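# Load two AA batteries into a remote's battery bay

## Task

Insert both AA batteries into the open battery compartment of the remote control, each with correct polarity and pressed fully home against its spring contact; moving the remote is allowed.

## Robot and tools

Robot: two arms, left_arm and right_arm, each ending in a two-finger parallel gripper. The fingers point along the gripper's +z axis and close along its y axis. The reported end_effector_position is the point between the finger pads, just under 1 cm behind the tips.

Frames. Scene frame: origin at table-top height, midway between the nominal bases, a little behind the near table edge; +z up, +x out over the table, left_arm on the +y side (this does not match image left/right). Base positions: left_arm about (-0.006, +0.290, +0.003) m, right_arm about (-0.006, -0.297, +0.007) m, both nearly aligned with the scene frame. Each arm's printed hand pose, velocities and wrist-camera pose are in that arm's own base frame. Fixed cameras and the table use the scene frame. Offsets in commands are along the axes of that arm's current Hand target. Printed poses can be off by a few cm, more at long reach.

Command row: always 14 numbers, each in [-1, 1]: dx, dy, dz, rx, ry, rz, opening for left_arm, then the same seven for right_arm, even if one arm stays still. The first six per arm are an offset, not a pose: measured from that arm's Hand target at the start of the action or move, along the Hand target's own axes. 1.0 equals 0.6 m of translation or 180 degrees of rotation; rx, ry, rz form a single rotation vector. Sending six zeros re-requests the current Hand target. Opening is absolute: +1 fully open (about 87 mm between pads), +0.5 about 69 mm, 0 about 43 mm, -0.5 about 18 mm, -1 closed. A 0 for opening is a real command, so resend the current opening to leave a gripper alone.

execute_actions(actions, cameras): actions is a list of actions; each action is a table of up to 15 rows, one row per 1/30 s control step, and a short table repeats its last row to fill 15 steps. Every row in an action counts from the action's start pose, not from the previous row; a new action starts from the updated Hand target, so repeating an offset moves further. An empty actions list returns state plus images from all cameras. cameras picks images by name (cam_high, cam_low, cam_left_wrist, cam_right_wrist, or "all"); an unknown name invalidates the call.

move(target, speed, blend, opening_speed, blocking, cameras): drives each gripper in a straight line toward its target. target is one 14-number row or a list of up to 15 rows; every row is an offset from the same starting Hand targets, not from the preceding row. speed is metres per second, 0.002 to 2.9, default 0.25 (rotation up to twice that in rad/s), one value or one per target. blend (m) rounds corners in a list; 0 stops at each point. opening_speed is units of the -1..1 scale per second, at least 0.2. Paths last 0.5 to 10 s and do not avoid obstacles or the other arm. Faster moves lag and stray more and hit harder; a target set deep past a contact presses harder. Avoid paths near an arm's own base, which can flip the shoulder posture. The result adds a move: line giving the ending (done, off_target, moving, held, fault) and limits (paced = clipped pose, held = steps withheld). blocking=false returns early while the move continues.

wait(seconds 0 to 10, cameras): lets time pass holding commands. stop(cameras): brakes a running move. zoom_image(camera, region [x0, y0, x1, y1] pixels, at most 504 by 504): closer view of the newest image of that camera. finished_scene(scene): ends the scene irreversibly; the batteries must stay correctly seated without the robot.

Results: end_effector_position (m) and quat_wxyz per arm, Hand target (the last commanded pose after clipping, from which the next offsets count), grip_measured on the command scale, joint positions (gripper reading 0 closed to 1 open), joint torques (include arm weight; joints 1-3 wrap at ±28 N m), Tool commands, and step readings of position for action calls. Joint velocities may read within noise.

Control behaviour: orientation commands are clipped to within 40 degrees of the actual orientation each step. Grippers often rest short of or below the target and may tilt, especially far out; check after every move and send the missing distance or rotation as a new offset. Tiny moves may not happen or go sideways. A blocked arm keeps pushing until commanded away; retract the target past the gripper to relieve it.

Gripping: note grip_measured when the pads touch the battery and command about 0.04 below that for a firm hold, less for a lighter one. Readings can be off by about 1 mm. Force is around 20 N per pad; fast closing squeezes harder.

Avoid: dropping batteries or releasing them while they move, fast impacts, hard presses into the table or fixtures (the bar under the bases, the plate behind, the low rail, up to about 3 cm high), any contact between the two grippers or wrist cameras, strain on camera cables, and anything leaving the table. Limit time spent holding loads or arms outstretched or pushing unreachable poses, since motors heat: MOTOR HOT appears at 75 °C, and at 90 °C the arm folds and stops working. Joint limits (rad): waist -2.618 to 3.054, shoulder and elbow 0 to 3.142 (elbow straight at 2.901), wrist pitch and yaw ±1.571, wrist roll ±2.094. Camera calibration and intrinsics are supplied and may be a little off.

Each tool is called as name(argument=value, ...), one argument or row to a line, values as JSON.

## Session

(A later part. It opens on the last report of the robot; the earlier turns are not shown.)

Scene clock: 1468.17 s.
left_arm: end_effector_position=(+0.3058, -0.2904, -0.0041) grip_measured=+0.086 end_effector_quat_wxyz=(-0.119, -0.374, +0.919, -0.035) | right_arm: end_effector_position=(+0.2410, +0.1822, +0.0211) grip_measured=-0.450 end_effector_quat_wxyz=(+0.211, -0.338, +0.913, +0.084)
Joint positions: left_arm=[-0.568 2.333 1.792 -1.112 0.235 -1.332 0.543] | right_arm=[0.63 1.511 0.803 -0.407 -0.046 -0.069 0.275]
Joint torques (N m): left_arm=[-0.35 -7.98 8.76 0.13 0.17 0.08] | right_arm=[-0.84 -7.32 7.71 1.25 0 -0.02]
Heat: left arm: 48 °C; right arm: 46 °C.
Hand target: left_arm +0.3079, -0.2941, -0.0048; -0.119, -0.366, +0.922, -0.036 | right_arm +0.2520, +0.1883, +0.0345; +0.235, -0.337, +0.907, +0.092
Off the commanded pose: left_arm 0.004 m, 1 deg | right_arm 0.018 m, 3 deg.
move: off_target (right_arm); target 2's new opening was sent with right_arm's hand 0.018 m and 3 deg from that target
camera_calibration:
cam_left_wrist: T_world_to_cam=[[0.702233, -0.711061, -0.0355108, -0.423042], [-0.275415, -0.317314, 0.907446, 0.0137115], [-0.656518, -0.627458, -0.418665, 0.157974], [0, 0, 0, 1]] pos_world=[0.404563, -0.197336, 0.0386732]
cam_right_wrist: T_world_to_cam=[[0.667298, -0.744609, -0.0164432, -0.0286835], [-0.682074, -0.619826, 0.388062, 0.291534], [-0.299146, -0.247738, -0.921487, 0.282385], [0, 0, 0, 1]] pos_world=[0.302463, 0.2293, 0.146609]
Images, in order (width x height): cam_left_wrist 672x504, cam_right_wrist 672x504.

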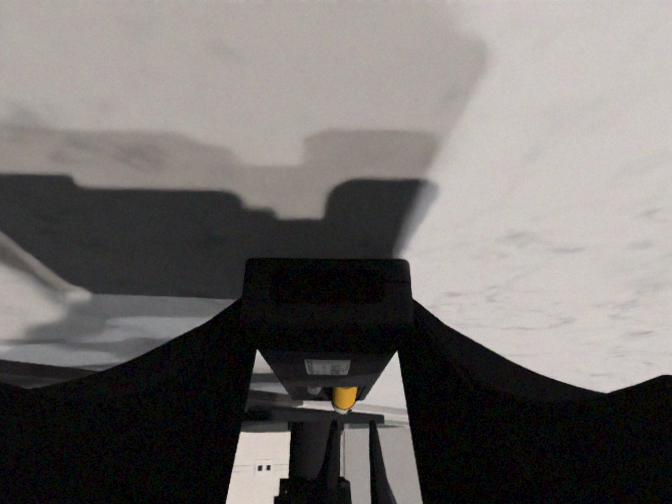

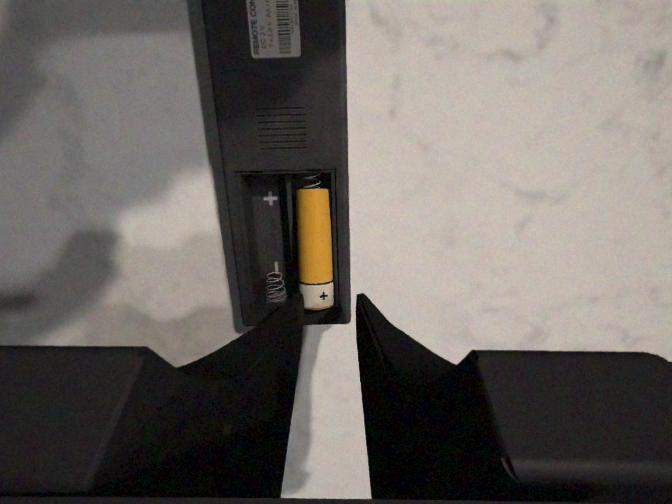

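move(
  target=[
    [0, 0, 0, 0, 0, 0, 0.5, 0, 0, -0.02, 0, 0, 0, -0.45],
    [0.0376, 0, -0.1452, 0, 0, 0, 0.5, 0.007, 0.0098, -0.0333, 0, 0, 0, -0.45],
    [-0.0323, 0.2028, -0.1805, 0, 0, 0, 0.5, 0.007, 0.0098, -0.0333, -0.0087, 0.0944, -0.0155, -0.75],
  ],
  speed=[0.05, 0.15, 0.2],
  blend=[0, 0.02, 0],
  opening_speed=1.0,
  cameras=["cam_right_wrist", "cam_high"],
)

Scene clock: 1481.73 s.
left_arm: end_effector_position=(+0.2564, -0.1768, +0.0890) grip_measured=+0.500 end_effector_quat_wxyz=(-0.139, -0.371, +0.918, -0.021) | right_arm: end_effector_position=(+0.2304, +0.1773, +0.0446) grip_measured=-0.750 end_effector_quat_wxyz=(+0.082, -0.361, +0.928, +0.047)
Joint positions: left_arm=[-0.362 1.936 1.532 -1.347 0.219 -1.111 0.75] | right_arm=[0.642 1.671 1.113 -0.83 -0.046 -0.097 0.125]
Joint torques (N m): left_arm=[0.18 -10.18 5.52 0.22 0.08 0.06] | right_arm=[0.35 -6.56 7.71 0.82 0.07 -0.2]
Heat: left arm: 48 °C; right arm: 46 °C.
Hand target: left_arm +0.2594, -0.1760, +0.0981; -0.119, -0.366, +0.922, -0.036 | right_arm +0.2381, +0.1838, +0.0499; +0.095, -0.372, +0.922, +0.048
Off the commanded pose: left_arm 0.010 m, 3 deg | right_arm 0.011 m, 2 deg.
move: off_target (left_arm, right_arm); target 3's new opening was sent with right_arm's hand 0.011 m and 2 deg from that target
camera_calibration:
cam_right_wrist: T_world_to_cam=[[0.68969, -0.723118, -0.0377939, -0.0328875], [-0.55088, -0.557858, 0.620746, 0.220557], [-0.469956, -0.407303, -0.7831, 0.361045], [0, 0, 0, 1]] pos_world=[0.313858, 0.246313, 0.144581]
Images, in order (width x height): cam_high 672x504, cam_right_wrist 672x504.

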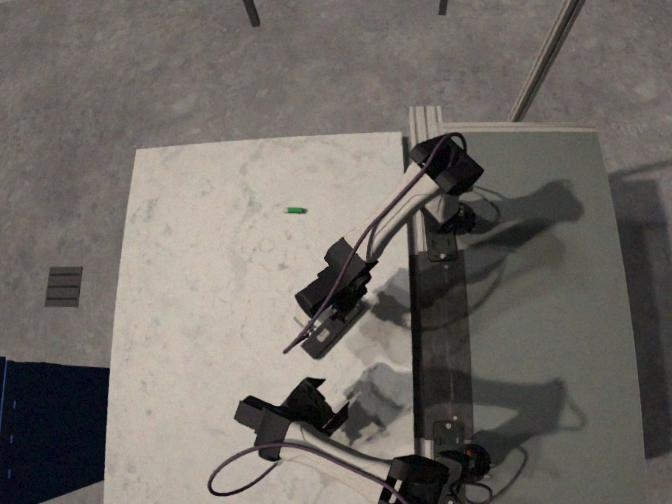

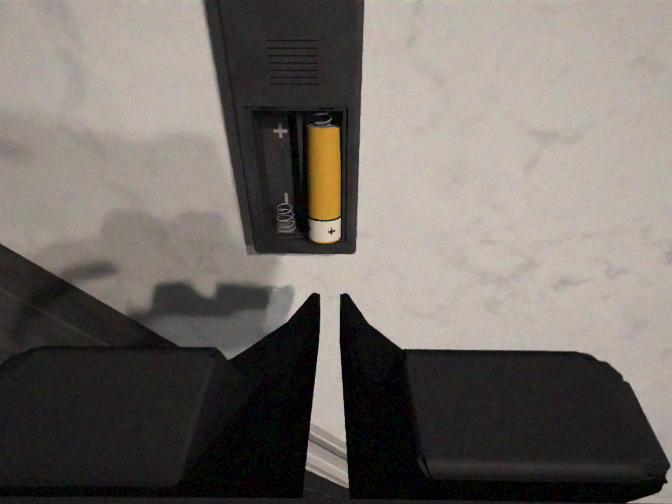

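move(
  target=[0, 0, 0, 0, 0, 0, 0.5, 0.0055, 0.0042, 0.0568, 0, 0, 0, -0.75],
  speed=0.1,
  cameras=["cam_right_wrist"],
)

zoom_image(
  camera="cam_right_wrist",
  region=[230, 130, 430, 330],
)

Scene clock: 1490.13 s.
left_arm: end_effector_position=(+0.2564, -0.1768, +0.0890) grip_measured=+0.500 end_effector_quat_wxyz=(-0.139, -0.371, +0.918, -0.021) | right_arm: end_effector_position=(+0.2345, +0.1846, +0.0163) grip_measured=-0.750 end_effector_quat_wxyz=(+0.084, -0.367, +0.925, +0.048)
Joint positions: left_arm=[-0.362 1.936 1.532 -1.347 0.219 -1.111 0.75] | right_arm=[0.653 1.734 1.065 -0.713 -0.046 -0.097 0.125]
Joint torques (N m): left_arm=[0.2 -10.21 5.52 0.21 0.09 0.06] | right_arm=[0.27 -6.93 5.45 0.97 0.17 -0.02]
Heat: left arm: 49 °C; right arm: 47 °C.
Hand target: left_arm +0.2593, -0.1760, +0.0981; -0.119, -0.366, +0.922, -0.036 | right_arm +0.2388, +0.1888, +0.0159; +0.095, -0.372, +0.922, +0.048
Off the commanded pose: left_arm 0.010 m, 3 deg | right_arm 0.006 m, 1 deg.
move: off_target (left_arm)
camera_calibration:
cam_right_wrist: T_world_to_cam=[[0.69813, -0.715013, -0.0370259, -0.0349566], [-0.547462, -0.566433, 0.615986, 0.245293], [-0.461411, -0.409768, -0.786886, 0.342337], [0, 0, 0, 1]] pos_world=[0.316651, 0.254226, 0.11699]
Images, in order (width x height): cam_right_wrist 672x504.

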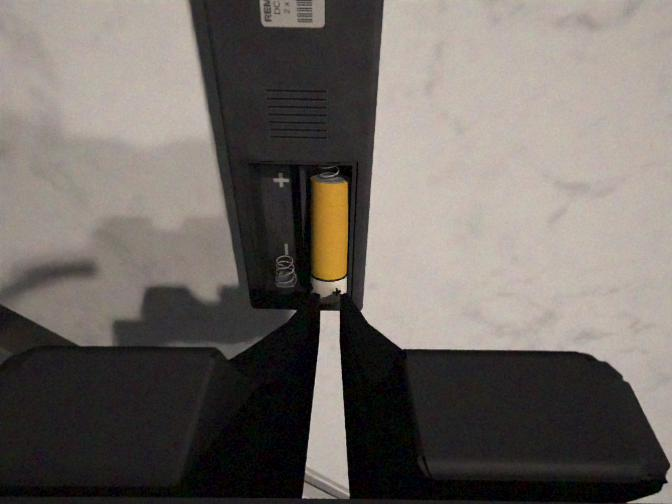

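Scaled by 2.520 from the camera's 672x504 image, which has a finer 960x720 frame.

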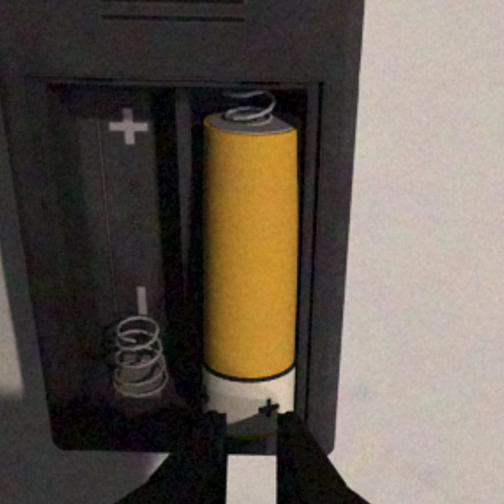

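move(
  target=[
    [0, 0, 0, 0, 0, 0, 0.5, -0.0095, 0, 0.002, 0, 0, 0, -0.75],
    [0, 0, 0, 0, 0, 0, 0.5, 0.0067, 0, 0.0753, 0, 0, 0, -0.75],
  ],
  speed=[0.05, 0.06],
  blend=[0.003, 0],
  cameras=["cam_right_wrist"],
)

zoom_image(
  camera="cam_right_wrist",
  region=[230, 130, 430, 330],
)

Scene clock: 1495.90 s.
left_arm: end_effector_position=(+0.2564, -0.1768, +0.0890) grip_measured=+0.500 end_effector_quat_wxyz=(-0.139, -0.371, +0.918, -0.021) | right_arm: end_effector_position=(+0.2361, +0.1874, +0.0026) grip_measured=-0.748 end_effector_quat_wxyz=(+0.088, -0.369, +0.924, +0.049)
Joint positions: left_arm=[-0.362 1.936 1.532 -1.347 0.219 -1.111 0.75] | right_arm=[0.657 1.762 1.039 -0.651 -0.046 -0.097 0.126]
Joint torques (N m): left_arm=[0.16 -10.15 5.55 0.21 0.08 0.05] | right_arm=[0.39 -1.25 1.37 1.93 0.11 0]
Heat: left arm: 50 °C; right arm: 47 °C.
Hand target: left_arm +0.2593, -0.1760, +0.0981; -0.119, -0.366, +0.922, -0.036 | right_arm +0.2423, +0.1933, -0.0291; +0.095, -0.372, +0.922, +0.048
Off the commanded pose: left_arm 0.010 m, 3 deg | right_arm 0.033 m, 1 deg.
move: off_target (left_arm, right_arm)
camera_calibration:
cam_right_wrist: T_world_to_cam=[[0.701278, -0.711983, -0.0359103, -0.0359529], [-0.548401, -0.570969, 0.610942, 0.257249], [-0.455484, -0.408746, -0.790861, 0.331858], [0, 0, 0, 1]] pos_world=[0.317445, 0.256929, 0.103998]
Images, in order (width x height): cam_right_wrist 672x504.

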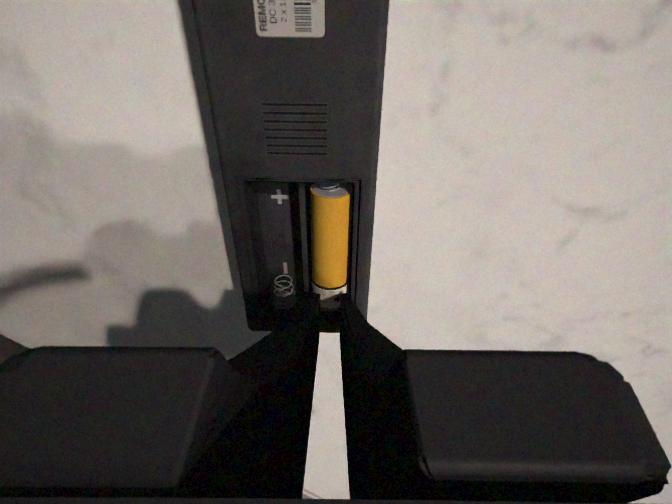

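Scaled by 2.520 from the camera's 672x504 image, which has a finer 960x720 frame.

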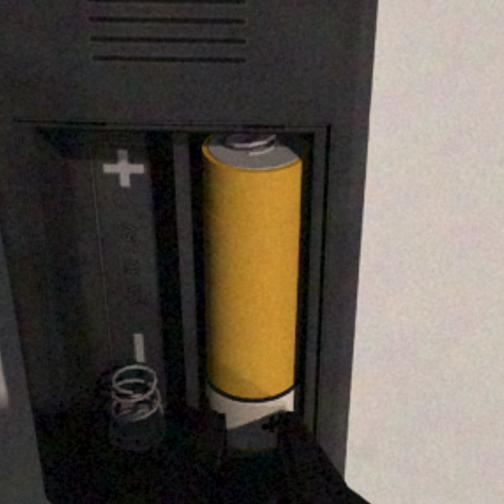

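move(
  target=[
    [0, 0, 0, 0, 0, 0, 0.5, 0, 0.035, 0, 0, 0, 0, -0.75],
    [0, 0, 0, 0, 0, 0, 0.5, 0, -0.035, 0, 0, 0, 0, -0.75],
    [0, 0, 0, 0, 0, 0, 0.5, 0, 0, 0, 0, 0, 0, -0.75],
  ],
  speed=0.08,
  blend=[0.002, 0.002, 0],
  cameras=["cam_right_wrist"],
)

zoom_image(
  camera="cam_right_wrist",
  region=[230, 130, 430, 330],
)

Scene clock: 1501.03 s.
left_arm: end_effector_position=(+0.2564, -0.1768, +0.0890) grip_measured=+0.500 end_effector_quat_wxyz=(-0.139, -0.371, +0.918, -0.021) | right_arm: end_effector_position=(+0.2358, +0.1874, +0.0015) grip_measured=-0.748 end_effector_quat_wxyz=(+0.087, -0.372, +0.923, +0.053)
Joint positions: left_arm=[-0.362 1.936 1.532 -1.347 0.219 -1.111 0.75] | right_arm=[0.655 1.763 1.034 -0.646 -0.054 -0.107 0.126]
Joint torques (N m): left_arm=[0.16 -10.21 5.48 0.21 0.08 0.06] | right_arm=[0.49 -1.06 1.87 1.89 0.2 0.12]
Heat: left arm: 50 °C; right arm: 46 °C.
Hand target: left_arm +0.2593, -0.1760, +0.0981; -0.119, -0.366, +0.922, -0.036 | right_arm +0.2422, +0.1933, -0.0291; +0.095, -0.372, +0.922, +0.048
Off the commanded pose: left_arm 0.010 m, 3 deg | right_arm 0.032 m, 1 deg.
move: off_target (left_arm, right_arm)
camera_calibration:
cam_right_wrist: T_world_to_cam=[[0.707336, -0.705629, -0.0419934, -0.0383466], [-0.541665, -0.579229, 0.609175, 0.257822], [-0.454175, -0.408145, -0.791924, 0.330417], [0, 0, 0, 1]] pos_world=[0.316844, 0.257137, 0.102996]
Images, in order (width x height): cam_right_wrist 672x504.

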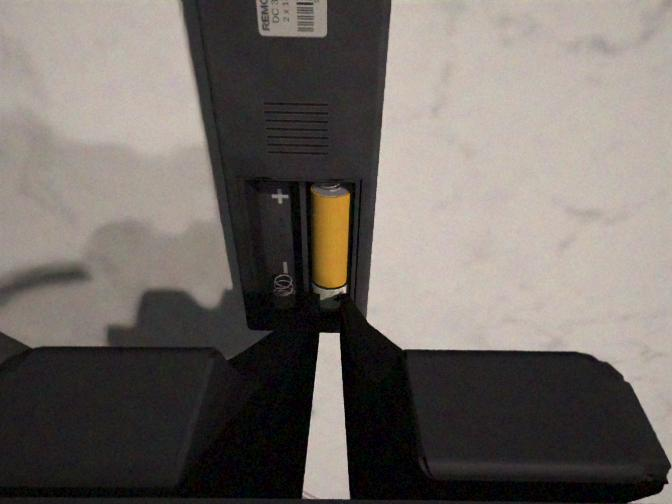

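Scaled by 2.520 from the camera's 672x504 image, which has a finer 960x720 frame.

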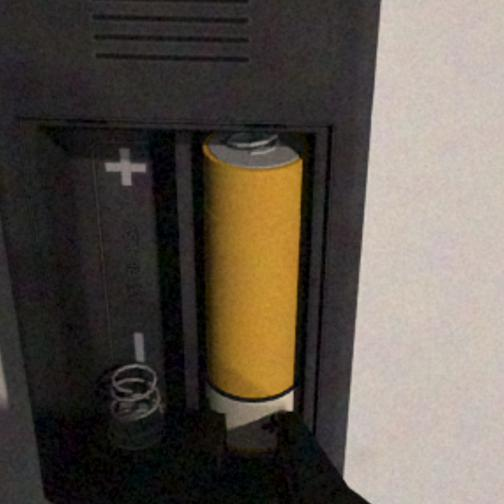

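move(
  target=[
    [0, 0, 0, 0, 0, 0, 0.5, -0.0178, 0, -0.0814, 0, 0, 0, -0.75],
    [0, 0, 0, 0, 0, 0, 0.5, -0.0618, 0, -0.0718, 0, 0, 0, -0.75],
  ],
  speed=0.12,
  blend=[0.003, 0],
  cameras=["cam_right_wrist"],
)

zoom_image(
  camera="cam_right_wrist",
  region=[230, 180, 430, 380],
)

Scene clock: 1508.20 s.
left_arm: end_effector_position=(+0.2564, -0.1768, +0.0890) grip_measured=+0.500 end_effector_quat_wxyz=(-0.139, -0.371, +0.918, -0.021) | right_arm: end_effector_position=(+0.2548, +0.2047, +0.0158) grip_measured=-0.750 end_effector_quat_wxyz=(+0.082, -0.376, +0.922, +0.049)
Joint positions: left_arm=[-0.362 1.936 1.532 -1.347 0.219 -1.111 0.75] | right_arm=[0.664 1.84 1.195 -0.742 -0.049 -0.107 0.125]
Joint torques (N m): left_arm=[0.16 -10.14 5.52 0.2 0.09 0.07] | right_arm=[0.18 -7.83 7.76 0.78 0.11 0.07]
Heat: left arm: 51 °C; right arm: 45 °C.
Hand target: left_arm +0.2593, -0.1760, +0.0981; -0.119, -0.366, +0.922, -0.036 | right_arm +0.2624, +0.2116, +0.0208; +0.095, -0.372, +0.922, +0.048
Off the commanded pose: left_arm 0.010 m, 3 deg | right_arm 0.011 m, 2 deg.
move: off_target (left_arm, right_arm)
camera_calibration:
cam_right_wrist: T_world_to_cam=[[0.712682, -0.700449, -0.0381457, -0.0414978], [-0.533013, -0.576071, 0.619709, 0.266395], [-0.456049, -0.421323, -0.783904, 0.360443], [0, 0, 0, 1]] pos_world=[0.335947, 0.276259, 0.115883]
Images, in order (width x height): cam_right_wrist 672x504.

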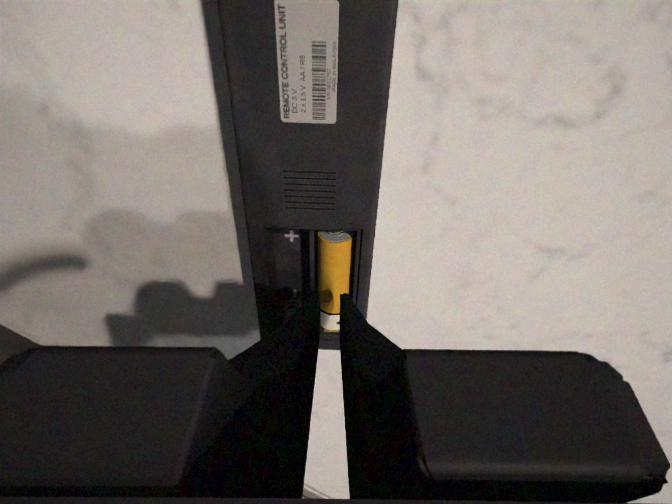

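Scaled by 2.520 from the camera's 672x504 image, which has a finer 960x720 frame.

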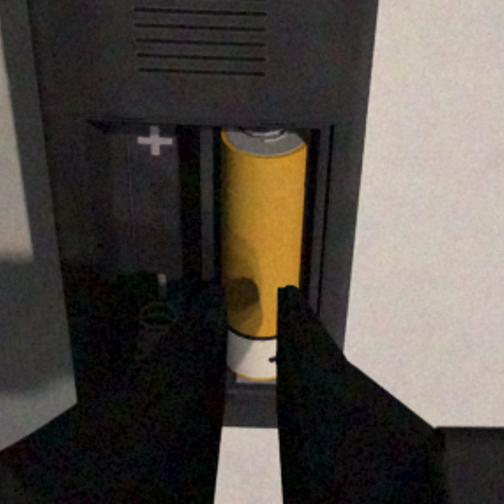

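move(
  target=[
    [0, 0, 0, 0, 0, 0, 0.5, 0.0137, 0, 0.0626, 0, 0, 0, -0.75],
    [0, 0, 0, 0, 0, 0, 0.5, 0.0147, 0.03, 0.0676, 0, 0, 0, -0.75],
    [0, 0, 0, 0, 0, 0, 0.5, 0.0147, -0.03, 0.0676, 0, 0, 0, -0.75],
    [0, 0, 0, 0, 0, 0, 0.5, 0.0137, 0, 0.0626, 0, 0, 0, -0.75],
  ],
  speed=0.08,
  blend=[0.002, 0.002, 0.002, 0],
  cameras=["cam_right_wrist"],
)

zoom_image(
  camera="cam_right_wrist",
  region=[230, 180, 430, 380],
)

Scene clock: 1514.97 s.
left_arm: end_effector_position=(+0.2564, -0.1768, +0.0890) grip_measured=+0.500 end_effector_quat_wxyz=(-0.139, -0.371, +0.918, -0.021) | right_arm: end_effector_position=(+0.2566, +0.2068, +0.0025) grip_measured=-0.748 end_effector_quat_wxyz=(+0.087, -0.371, +0.923, +0.052)
Joint positions: left_arm=[-0.362 1.936 1.532 -1.347 0.219 -1.111 0.75] | right_arm=[0.663 1.86 1.163 -0.678 -0.051 -0.096 0.126]
Joint torques (N m): left_arm=[0.23 -10.21 5.49 0.21 0.09 0.06] | right_arm=[0.28 -4.18 3.33 1.55 0.2 0.06]
Heat: left arm: 52 °C; right arm: 46 °C.
Hand target: left_arm +0.2593, -0.1760, +0.0981; -0.119, -0.366, +0.922, -0.036 | right_arm +0.2618, +0.2120, -0.0176; +0.095, -0.372, +0.922, +0.048
Off the commanded pose: left_arm 0.010 m, 3 deg | right_arm 0.022 m, 1 deg.
move: off_target (left_arm, right_arm)
camera_calibration:
cam_right_wrist: T_world_to_cam=[[0.705156, -0.707852, -0.0412353, -0.0383418], [-0.543322, -0.576788, 0.610014, 0.279506], [-0.455584, -0.407751, -0.791317, 0.348886], [0, 0, 0, 1]] pos_world=[0.337845, 0.276334, 0.103996]
Images, in order (width x height): cam_right_wrist 672x504.

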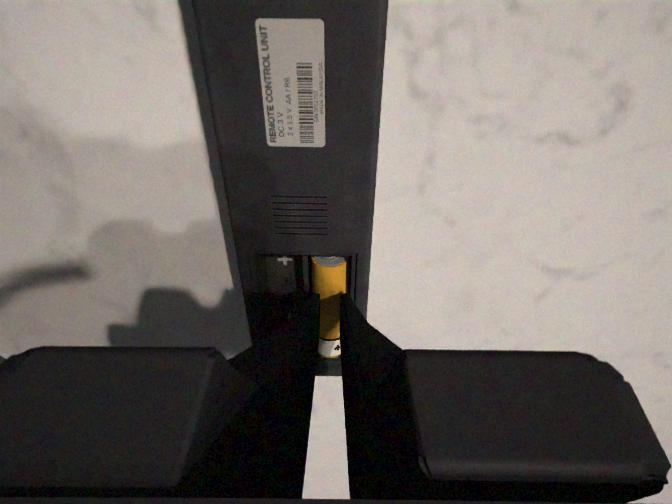

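Scaled by 2.520 from the camera's 672x504 image, which has a finer 960x720 frame.

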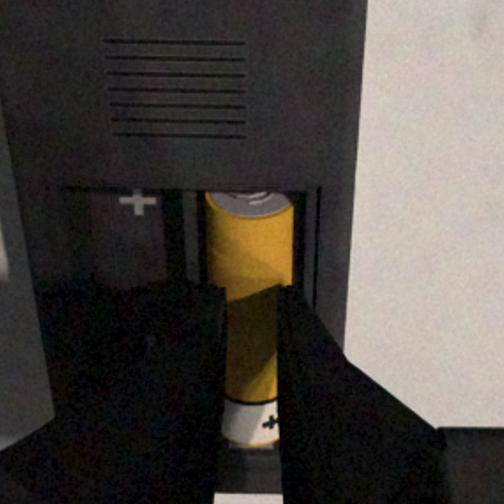

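move(
  target=[
    [0, 0, 0, 0, 0, 0, 0.5, -0.002, 0, 0.042, 0, 0, 0, -0.75],
    [0, 0, 0, 0, 0, 0, 0.5, -0.002, 0.04, 0.042, 0, 0, 0, -0.75],
    [0, 0, 0, 0, 0, 0, 0.5, -0.002, -0.04, 0.042, 0, 0, 0, -0.75],
    [0, 0, 0, 0, 0, 0, 0.5, -0.002, 0, 0.042, 0, 0, 0, -0.75],
  ],
  speed=0.1,
  blend=[0.002, 0.002, 0.002, 0],
  cameras=["cam_right_wrist"],
)

zoom_image(
  camera="cam_right_wrist",
  region=[230, 180, 430, 380],
)

Scene clock: 1521.53 s.
left_arm: end_effector_position=(+0.2564, -0.1768, +0.0890) grip_measured=+0.500 end_effector_quat_wxyz=(-0.139, -0.371, +0.918, -0.021) | right_arm: end_effector_position=(+0.2567, +0.2069, +0.0001) grip_measured=-0.747 end_effector_quat_wxyz=(+0.083, -0.371, +0.923, +0.050)
Joint positions: left_arm=[-0.362 1.936 1.532 -1.347 0.219 -1.111 0.75] | right_arm=[0.664 1.871 1.168 -0.679 -0.05 -0.096 0.127]
Joint torques (N m): left_arm=[0.18 -10.18 5.52 0.21 0.08 0.06] | right_arm=[0.65 0.08 1.36 2.25 0.18 0.11]
Heat: left arm: 52 °C; right arm: 45 °C.
Hand target: left_arm +0.2593, -0.1760, +0.0981; -0.119, -0.366, +0.922, -0.036 | right_arm +0.2663, +0.2168, -0.0420; +0.095, -0.372, +0.922, +0.048
Off the commanded pose: left_arm 0.010 m, 3 deg | right_arm 0.044 m, 1 deg.
move: off_target (left_arm, right_arm)
camera_calibration:
cam_right_wrist: T_world_to_cam=[[0.705517, -0.707502, -0.0410677, -0.0385699], [-0.53938, -0.573648, 0.616439, 0.279467], [-0.459691, -0.412757, -0.786331, 0.349146], [0, 0, 0, 1]] pos_world=[0.33845, 0.27714, 0.100685]
Images, in order (width x height): cam_right_wrist 672x504.

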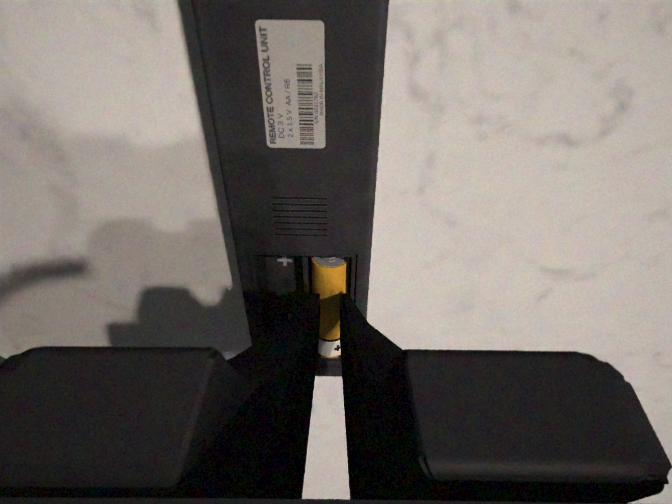

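Scaled by 2.520 from the camera's 672x504 image, which has a finer 960x720 frame.

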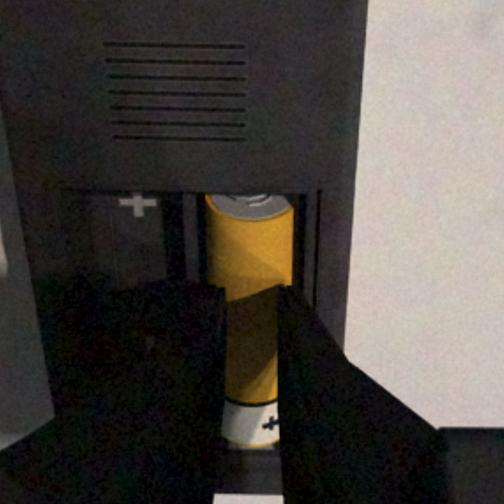

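move(
  target=[0, 0, 0, 0, 0, 0, 0.5, -0.0327, 0, -0.1498, 0, 0, 0, -0.75],
  speed=0.2,
  cameras=["cam_right_wrist"],
)

zoom_image(
  camera="cam_right_wrist",
  region=[240, 180, 400, 340],
)

Scene clock: 1525.83 s.
left_arm: end_effector_position=(+0.2564, -0.1768, +0.0890) grip_measured=+0.500 end_effector_quat_wxyz=(-0.139, -0.371, +0.918, -0.021) | right_arm: end_effector_position=(+0.2599, +0.2091, +0.0380) grip_measured=-0.750 end_effector_quat_wxyz=(+0.071, -0.372, +0.925, +0.046)
Joint positions: left_arm=[-0.362 1.936 1.532 -1.347 0.219 -1.111 0.75] | right_arm=[0.664 1.853 1.306 -0.861 -0.049 -0.096 0.125]
Joint torques (N m): left_arm=[0.18 -10.17 5.5 0.21 0.08 0.06] | right_arm=[0.49 -10.17 7.27 0.81 0.14 0.06]
Heat: left arm: 52 °C; right arm: 45 °C.
Hand target: left_arm +0.2593, -0.1760, +0.0981; -0.119, -0.366, +0.922, -0.036 | right_arm +0.2674, +0.2157, +0.0500; +0.095, -0.372, +0.922, +0.048
Off the commanded pose: left_arm 0.010 m, 3 deg | right_arm 0.016 m, 3 deg.
move: off_target (left_arm, right_arm)
camera_calibration:
cam_right_wrist: T_world_to_cam=[[0.704572, -0.708356, -0.0425529, -0.0372705], [-0.527849, -0.56322, 0.635735, 0.253222], [-0.474293, -0.425459, -0.770734, 0.38719], [0, 0, 0, 1]] pos_world=[0.343564, 0.280952, 0.135853]
Images, in order (width x height): cam_right_wrist 672x504.

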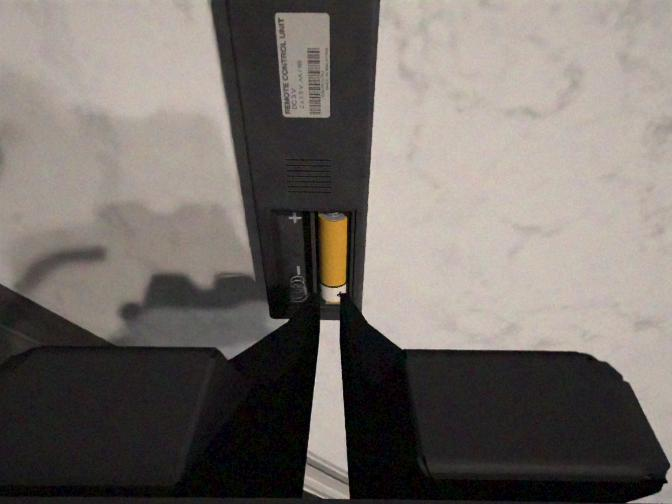

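Scaled by 3.150 from the camera's 672x504 image, which has a finer 960x720 frame.

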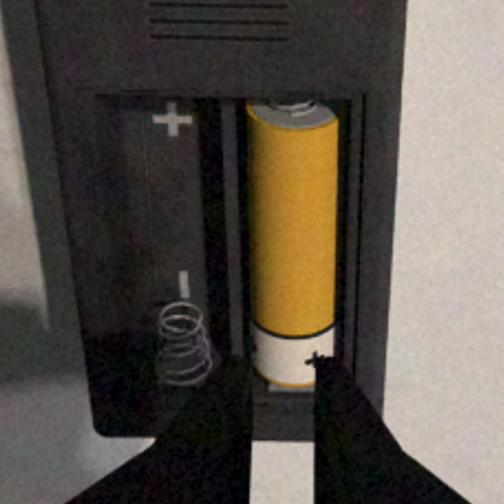

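move(
  target=[
    [0, 0, 0, 0, 0, 0, 0.6, -0.0213, 0, -0.0977, 0, 0, 0, -0.6],
    [0, 0, 0, 0, 0, 0, 0.6, 0.191, -0.471, -0.0502, 0.1027, -0.0844, 0.2653, -0.25],
    [0.0578, -0.194, 0.0803, 0, 0, 0, 0.6, 0.191, -0.471, -0.0502, 0.1027, -0.0844, 0.2653, -0.25],
  ],
  speed=[0.2, 0.35, 0.25],
  blend=[0.02, 0, 0],
  cameras=["cam_right_wrist", "cam_left_wrist"],
)

zoom_image(
  camera="cam_left_wrist",
  region=[270, 220, 410, 320],
)

Scene clock: 1542.33 s.
left_arm: end_effector_position=(+0.2995, -0.2871, +0.0558) grip_measured=+0.600 end_effector_quat_wxyz=(-0.120, -0.360, +0.925, -0.030) | right_arm: end_effector_position=(+0.3670, -0.0715, +0.0446) grip_measured=-0.250 end_effector_quat_wxyz=(+0.223, +0.054, +0.973, -0.021)
Joint positions: left_arm=[-0.573 2.267 1.922 -1.319 0.229 -1.304 0.8] | right_arm=[-0.193 1.744 1.154 -0.53 -0.018 -0.077 0.375]
Joint torques (N m): left_arm=[0.14 -8.02 9.13 0.15 0.23 -0.16] | right_arm=[-0.32 -7.5 7.32 1.39 -0.04 0.17]
Heat: left arm: 53 °C; right arm: 47 °C.
Hand target: left_arm +0.3053, -0.2914, +0.0575; -0.119, -0.366, +0.922, -0.036 | right_arm +0.3787, -0.0697, +0.0504; +0.242, +0.059, +0.968, -0.015
Off the commanded pose: left_arm 0.007 m, 1 deg | right_arm 0.013 m, 2 deg.
move: off_target (right_arm); blend cut to 0 m at target 1; target 2's new opening was sent with right_arm's hand 0.013 m and 2 deg from that target
camera_calibration:
cam_left_wrist: T_world_to_cam=[[0.679546, -0.732493, -0.0408788, -0.413196], [-0.283123, -0.313247, 0.906487, -0.0377661], [-0.6768, -0.604425, -0.420251, 0.193763], [0, 0, 0, 1]] pos_world=[0.401232, -0.197378, 0.0987724]
cam_right_wrist: T_world_to_cam=[[-0.0969719, -0.995223, 0.0113247, -0.039956], [-0.913913, 0.0935438, 0.394984, 0.346899], [-0.394157, 0.0279526, -0.918618, 0.333315], [0, 0, 0, 1]] pos_world=[0.444539, -0.0815323, 0.169622]
Images, in order (width x height): cam_left_wrist 672x504, cam_right_wrist 672x504.

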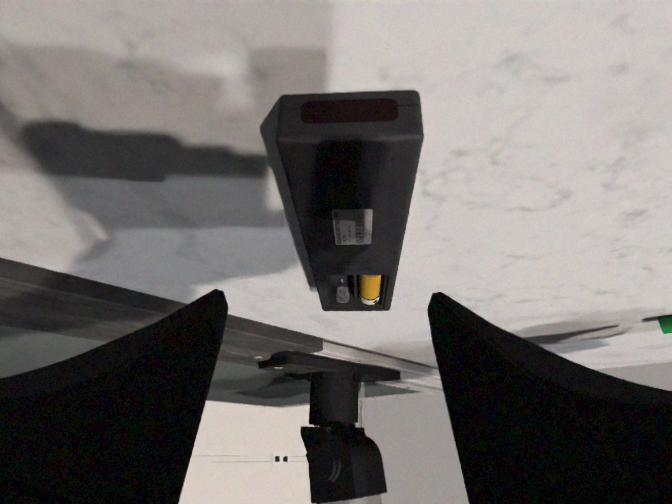

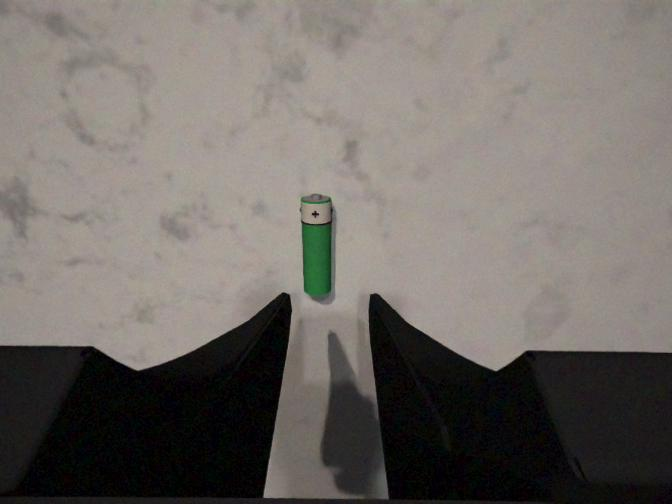

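Scaled by 3.600 from the camera's 672x504 image, which has a finer 960x720 frame.

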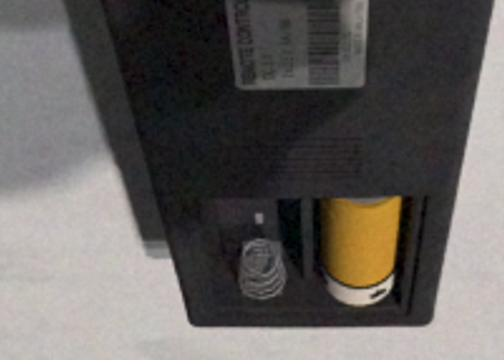

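move(
  target=[-0.0348, -0.0092, 0.0985, 0.0047, 0, -0.0189, 0.6, 0.0273, 0.0092, 0.0863, 0, 0, 0, -0.25],
  speed=0.08,
  cameras=["cam_right_wrist", "cam_left_wrist"],
)

Scene clock: 1558.57 s.
left_arm: end_effector_position=(+0.3095, -0.2903, +0.0007) grip_measured=+0.600 end_effector_quat_wxyz=(-0.114, -0.385, +0.915, -0.037) | right_arm: end_effector_position=(+0.3824, -0.0705, -0.0040) grip_measured=-0.250 end_effector_quat_wxyz=(+0.231, +0.058, +0.971, -0.019)
Joint positions: left_arm=[-0.565 2.322 1.796 -1.115 0.229 -1.354 0.8] | right_arm=[-0.184 1.866 1.09 -0.329 -0.018 -0.061 0.375]
Joint torques (N m): left_arm=[0.57 -8.36 5.83 0.41 0.25 -0.19] | right_arm=[0.53 -7.98 5.83 1.39 -0.02 0.13]
Heat: left arm: 53 °C; right arm: 48 °C.
Hand target: left_arm +0.3123, -0.2904, -0.0050; -0.117, -0.394, +0.911, -0.039 | right_arm +0.3891, -0.0655, -0.0030; +0.242, +0.059, +0.968, -0.015
Off the commanded pose: left_arm 0.006 m, 1 deg | right_arm 0.009 m, 1 deg.
move: done
camera_calibration:
cam_left_wrist: T_world_to_cam=[[0.719769, -0.693565, -0.0300002, -0.42575], [-0.276414, -0.325963, 0.90407, 0.0081567], [-0.636811, -0.642429, -0.426329, 0.151995], [0, 0, 0, 1]] pos_world=[0.405488, -0.194981, 0.0446531]
cam_right_wrist: T_world_to_cam=[[-0.102721, -0.994694, 0.00574776, -0.034684], [-0.919424, 0.0971501, 0.381079, 0.382335], [-0.379615, 0.0338602, -0.924525, 0.289375], [0, 0, 0, 1]] pos_world=[0.457817, -0.0814421, 0.122033]
Images, in order (width x height): cam_left_wrist 672x504, cam_right_wrist 672x504.

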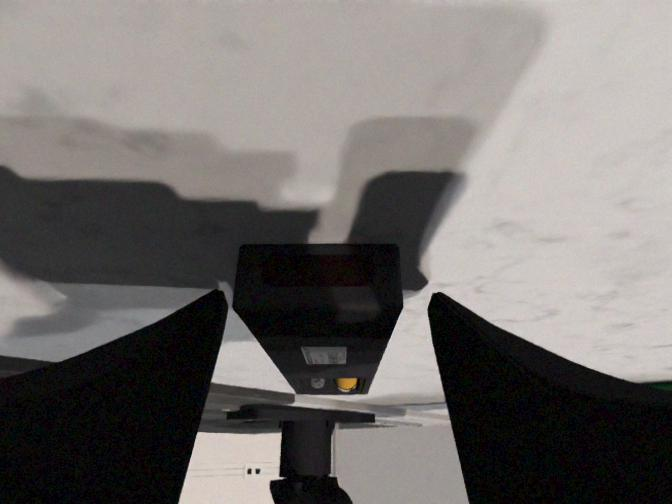

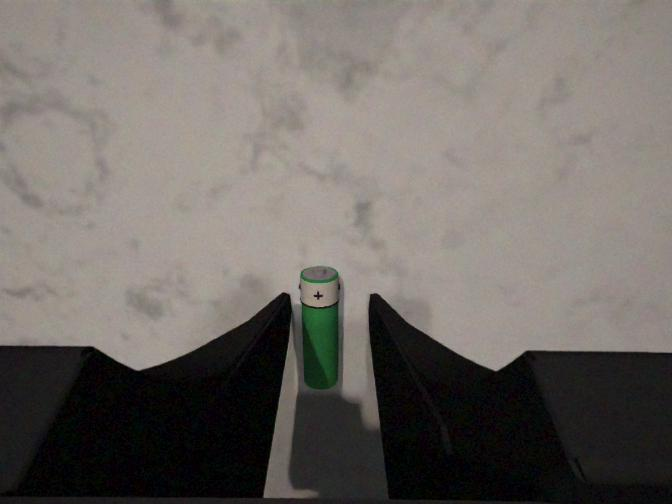

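move(
  target=[
    [0.0012, 0.005, 0.0048, 0, 0, 0, 0.6, 0, 0.004, 0, 0, 0, 0, -0.25],
    [0.0012, 0.005, 0.0048, 0, 0, 0, 0.03, 0, 0.004, 0, 0, 0, 0, -0.72],
  ],
  speed=0.06,
  opening_speed=0.7,
  cameras=["cam_right_wrist", "cam_left_wrist"],
)

Scene clock: 1563.73 s.
left_arm: end_effector_position=(+0.3067, -0.2896, -0.0042) grip_measured=+0.090 end_effector_quat_wxyz=(-0.117, -0.387, +0.914, -0.036) | right_arm: end_effector_position=(+0.3831, -0.0677, -0.0040) grip_measured=-0.621 end_effector_quat_wxyz=(+0.231, +0.057, +0.971, -0.018)
Joint positions: left_arm=[-0.565 2.322 1.774 -1.097 0.235 -1.357 0.545] | right_arm=[-0.177 1.866 1.09 -0.328 -0.018 -0.055 0.19]
Joint torques (N m): left_arm=[0.42 -9.14 5.27 0.39 0.18 -0.18] | right_arm=[0.43 -8.14 5.39 1.38 0.06 0.2]
Heat: left arm: 53 °C; right arm: 47 °C.
Hand target: left_arm +0.3091, -0.2893, -0.0076; -0.117, -0.394, +0.911, -0.039 | right_arm +0.3894, -0.0632, -0.0030; +0.242, +0.059, +0.968, -0.015
Off the commanded pose: left_arm 0.004 m, 1 deg | right_arm 0.008 m, 1 deg.
move: done
camera_calibration:
cam_left_wrist: T_world_to_cam=[[0.721607, -0.691447, -0.0344125, -0.423382], [-0.268686, -0.325524, 0.906555, 0.00987416], [-0.638037, -0.64493, -0.420683, 0.148304], [0, 0, 0, 1]] pos_world=[0.402792, -0.193886, 0.0388681]
cam_right_wrist: T_world_to_cam=[[-0.101674, -0.994814, 0.00289998, -0.0321807], [-0.920121, 0.0951477, 0.3799, 0.382864], [-0.378206, 0.0359577, -0.925023, 0.289278], [0, 0, 0, 1]] pos_world=[0.458416, -0.0788442, 0.122233]
Images, in order (width x height): cam_left_wrist 672x504, cam_right_wrist 672x504.

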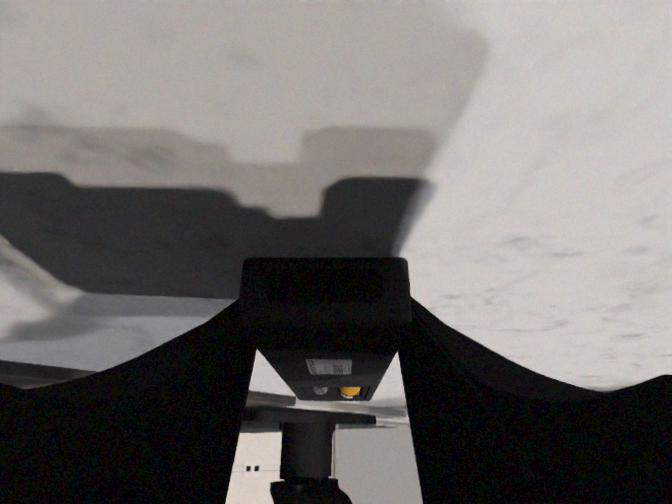

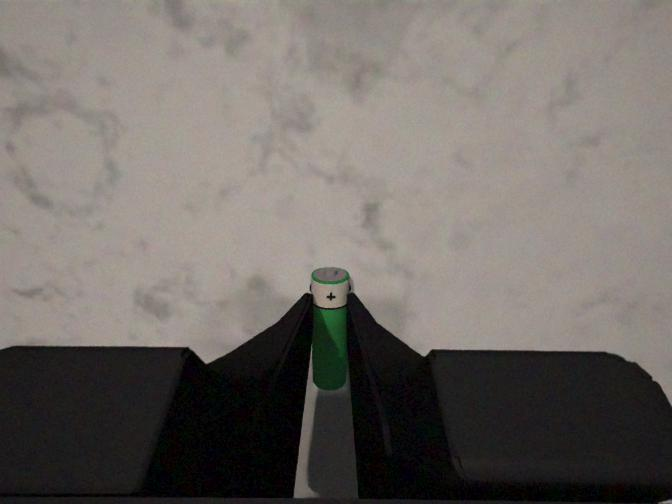

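move(
  target=[
    [0, 0, 0, 0, 0, 0, 0.03, -0.0808, 0, -0.1458, 0, 0, 0, -0.74],
    [0, 0, 0, 0, 0, 0, 0.03, 0.1983, 0.429, -0.2683, -0.1645, -0.0722, -0.2341, -0.74],
  ],
  speed=[0.15, 0.3],
  blend=[0.03, 0],
  cameras=["cam_right_wrist", "cam_left_wrist"],
)

zoom_image(
  camera="cam_right_wrist",
  region=[200, 250, 440, 430],
)

Scene clock: 1579.33 s.
left_arm: end_effector_position=(+0.3067, -0.2896, -0.0042) grip_measured=+0.090 end_effector_quat_wxyz=(-0.117, -0.387, +0.914, -0.036) | right_arm: end_effector_position=(+0.2372, +0.2105, +0.0794) grip_measured=-0.621 end_effector_quat_wxyz=(+0.318, -0.361, +0.866, +0.133)
Joint positions: left_arm=[-0.565 2.322 1.774 -1.097 0.235 -1.357 0.545] | right_arm=[0.703 1.284 0.762 -0.346 -0.057 -0.066 0.19]
Joint torques (N m): left_arm=[0.43 -9.14 5.33 0.39 0.19 -0.16] | right_arm=[-0.01 -4.33 5.81 1.78 0.18 0.2]
Heat: left arm: 53 °C; right arm: 46 °C.
Hand target: left_arm +0.3091, -0.2893, -0.0076; -0.117, -0.394, +0.911, -0.039 | right_arm +0.2416, +0.2145, +0.0831; +0.332, -0.352, +0.865, +0.136
Off the commanded pose: left_arm 0.004 m, 1 deg | right_arm 0.007 m, 2 deg.
move: done
camera_calibration:
cam_left_wrist: T_world_to_cam=[[0.721607, -0.691447, -0.0344125, -0.423382], [-0.268686, -0.325524, 0.906555, 0.00987416], [-0.638037, -0.64493, -0.420683, 0.148304], [0, 0, 0, 1]] pos_world=[0.402792, -0.193886, 0.0388681]
cam_right_wrist: T_world_to_cam=[[0.723836, -0.68997, -0.0016983, -0.0302116], [-0.681779, -0.715617, 0.151884, 0.3227], [-0.106011, -0.108781, -0.988397, 0.272154], [0, 0, 0, 1]] pos_world=[0.27073, 0.23969, 0.219932]
Images, in order (width x height): cam_left_wrist 672x504, cam_right_wrist 672x504.

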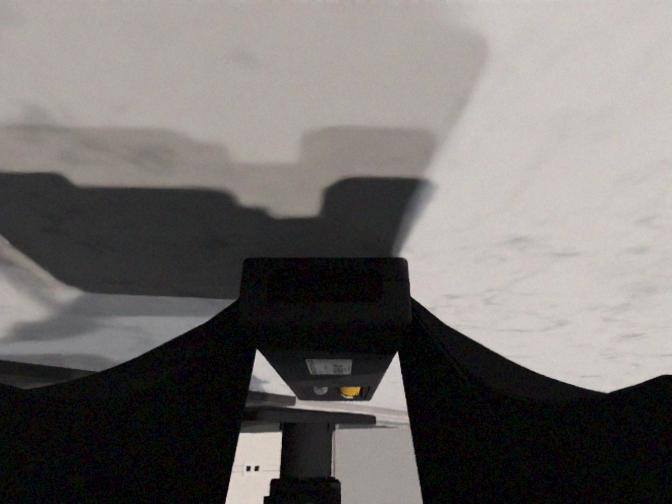

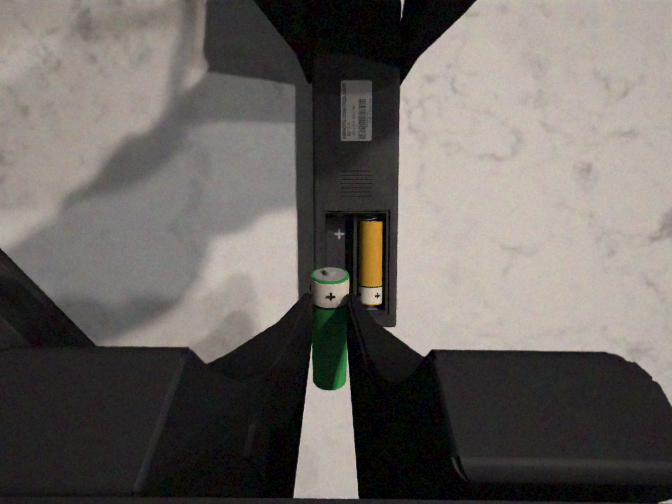

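Scaled by 2.100 from the camera's 672x504 image, which has a finer 960x720 frame.

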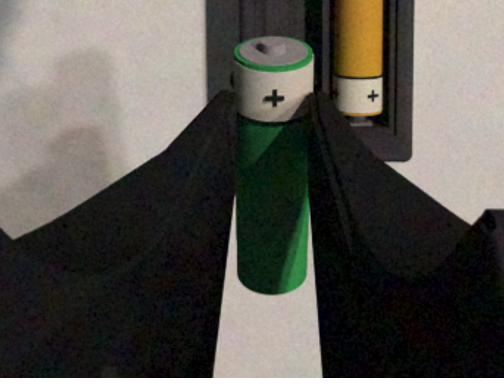

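move(
  target=[0, 0, 0, 0, 0, 0, 0.03, 0.0022, -0.0100, 0.0698, -0.0037, 0, -0.0041, -0.74],
  speed=0.12,
  cameras=["cam_right_wrist", "cam_left_wrist"],
)

zoom_image(
  camera="cam_right_wrist",
  region=[230, 220, 430, 420],
)

zoom_image(
  camera="cam_left_wrist",
  region=[250, 340, 420, 470],
)

Scene clock: 1589.37 s.
left_arm: end_effector_position=(+0.3067, -0.2896, -0.0042) grip_measured=+0.090 end_effector_quat_wxyz=(-0.117, -0.387, +0.914, -0.036) | right_arm: end_effector_position=(+0.2591, +0.2257, +0.0482) grip_measured=-0.621 end_effector_quat_wxyz=(+0.320, -0.358, +0.867, +0.132)
Joint positions: left_arm=[-0.565 2.322 1.774 -1.097 0.235 -1.357 0.545] | right_arm=[0.695 1.445 0.752 -0.173 -0.057 -0.066 0.19]
Joint torques (N m): left_arm=[0.4 -9.09 5.35 0.38 0.19 -0.16] | right_arm=[-1.21 -4.7 6.12 1.8 -0.09 -0.14]
Heat: left arm: 53 °C; right arm: 47 °C.
Hand target: left_arm +0.3091, -0.2893, -0.0076; -0.117, -0.394, +0.911, -0.039 | right_arm +0.2651, +0.2292, +0.0511; +0.331, -0.360, +0.861, +0.139
Off the commanded pose: left_arm 0.004 m, 1 deg | right_arm 0.008 m, 2 deg.
move: done
camera_calibration:
cam_left_wrist: T_world_to_cam=[[0.721607, -0.691447, -0.0344125, -0.423382], [-0.268686, -0.325524, 0.906555, 0.00987416], [-0.638037, -0.64493, -0.420683, 0.148304], [0, 0, 0, 1]] pos_world=[0.402792, -0.193886, 0.0388681]
cam_right_wrist: T_world_to_cam=[[0.718545, -0.695478, -0.00157837, -0.0330546], [-0.687395, -0.710535, 0.150425, 0.353632], [-0.105739, -0.107003, -0.98862, 0.244867], [0, 0, 0, 1]] pos_world=[0.292728, 0.254481, 0.188833]
Images, in order (width x height): cam_left_wrist 672x504, cam_right_wrist 672x504.

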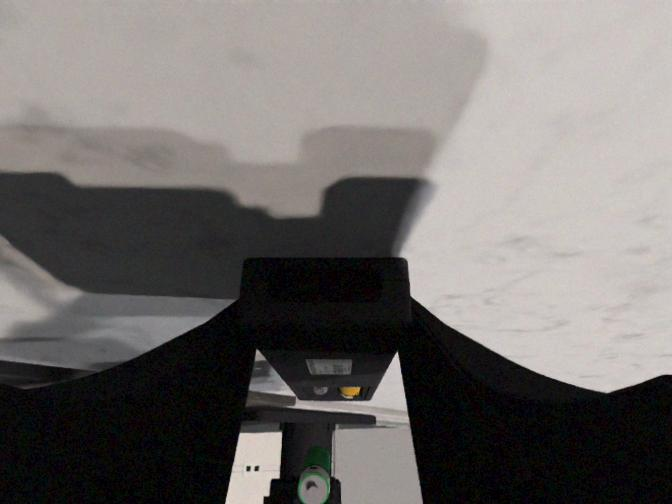

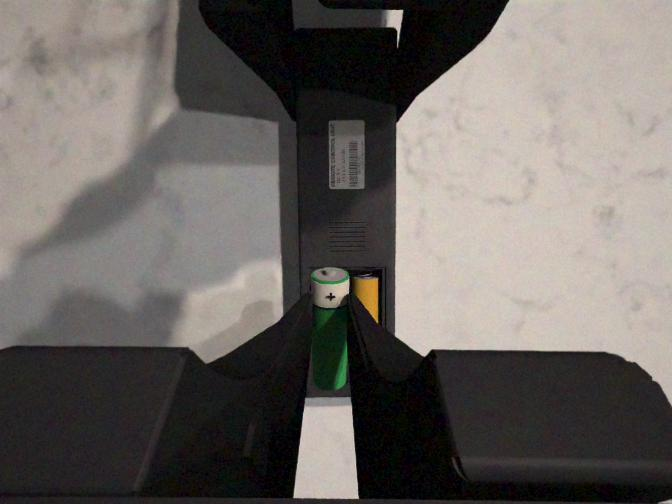

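Scaled by 2.520 from the camera's 672x504 image, which has a finer 960x720 frame.

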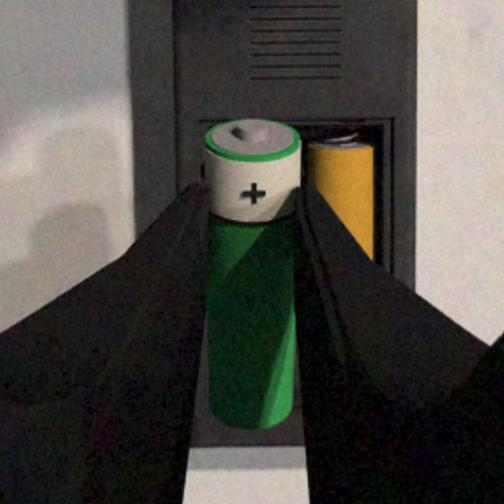

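Scaled by 2.965 from the camera's 672x504 image, which has a finer 960x720 frame.

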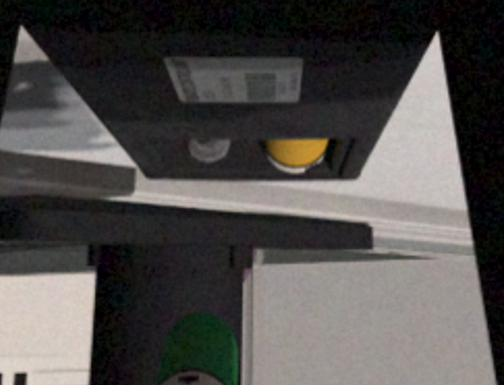

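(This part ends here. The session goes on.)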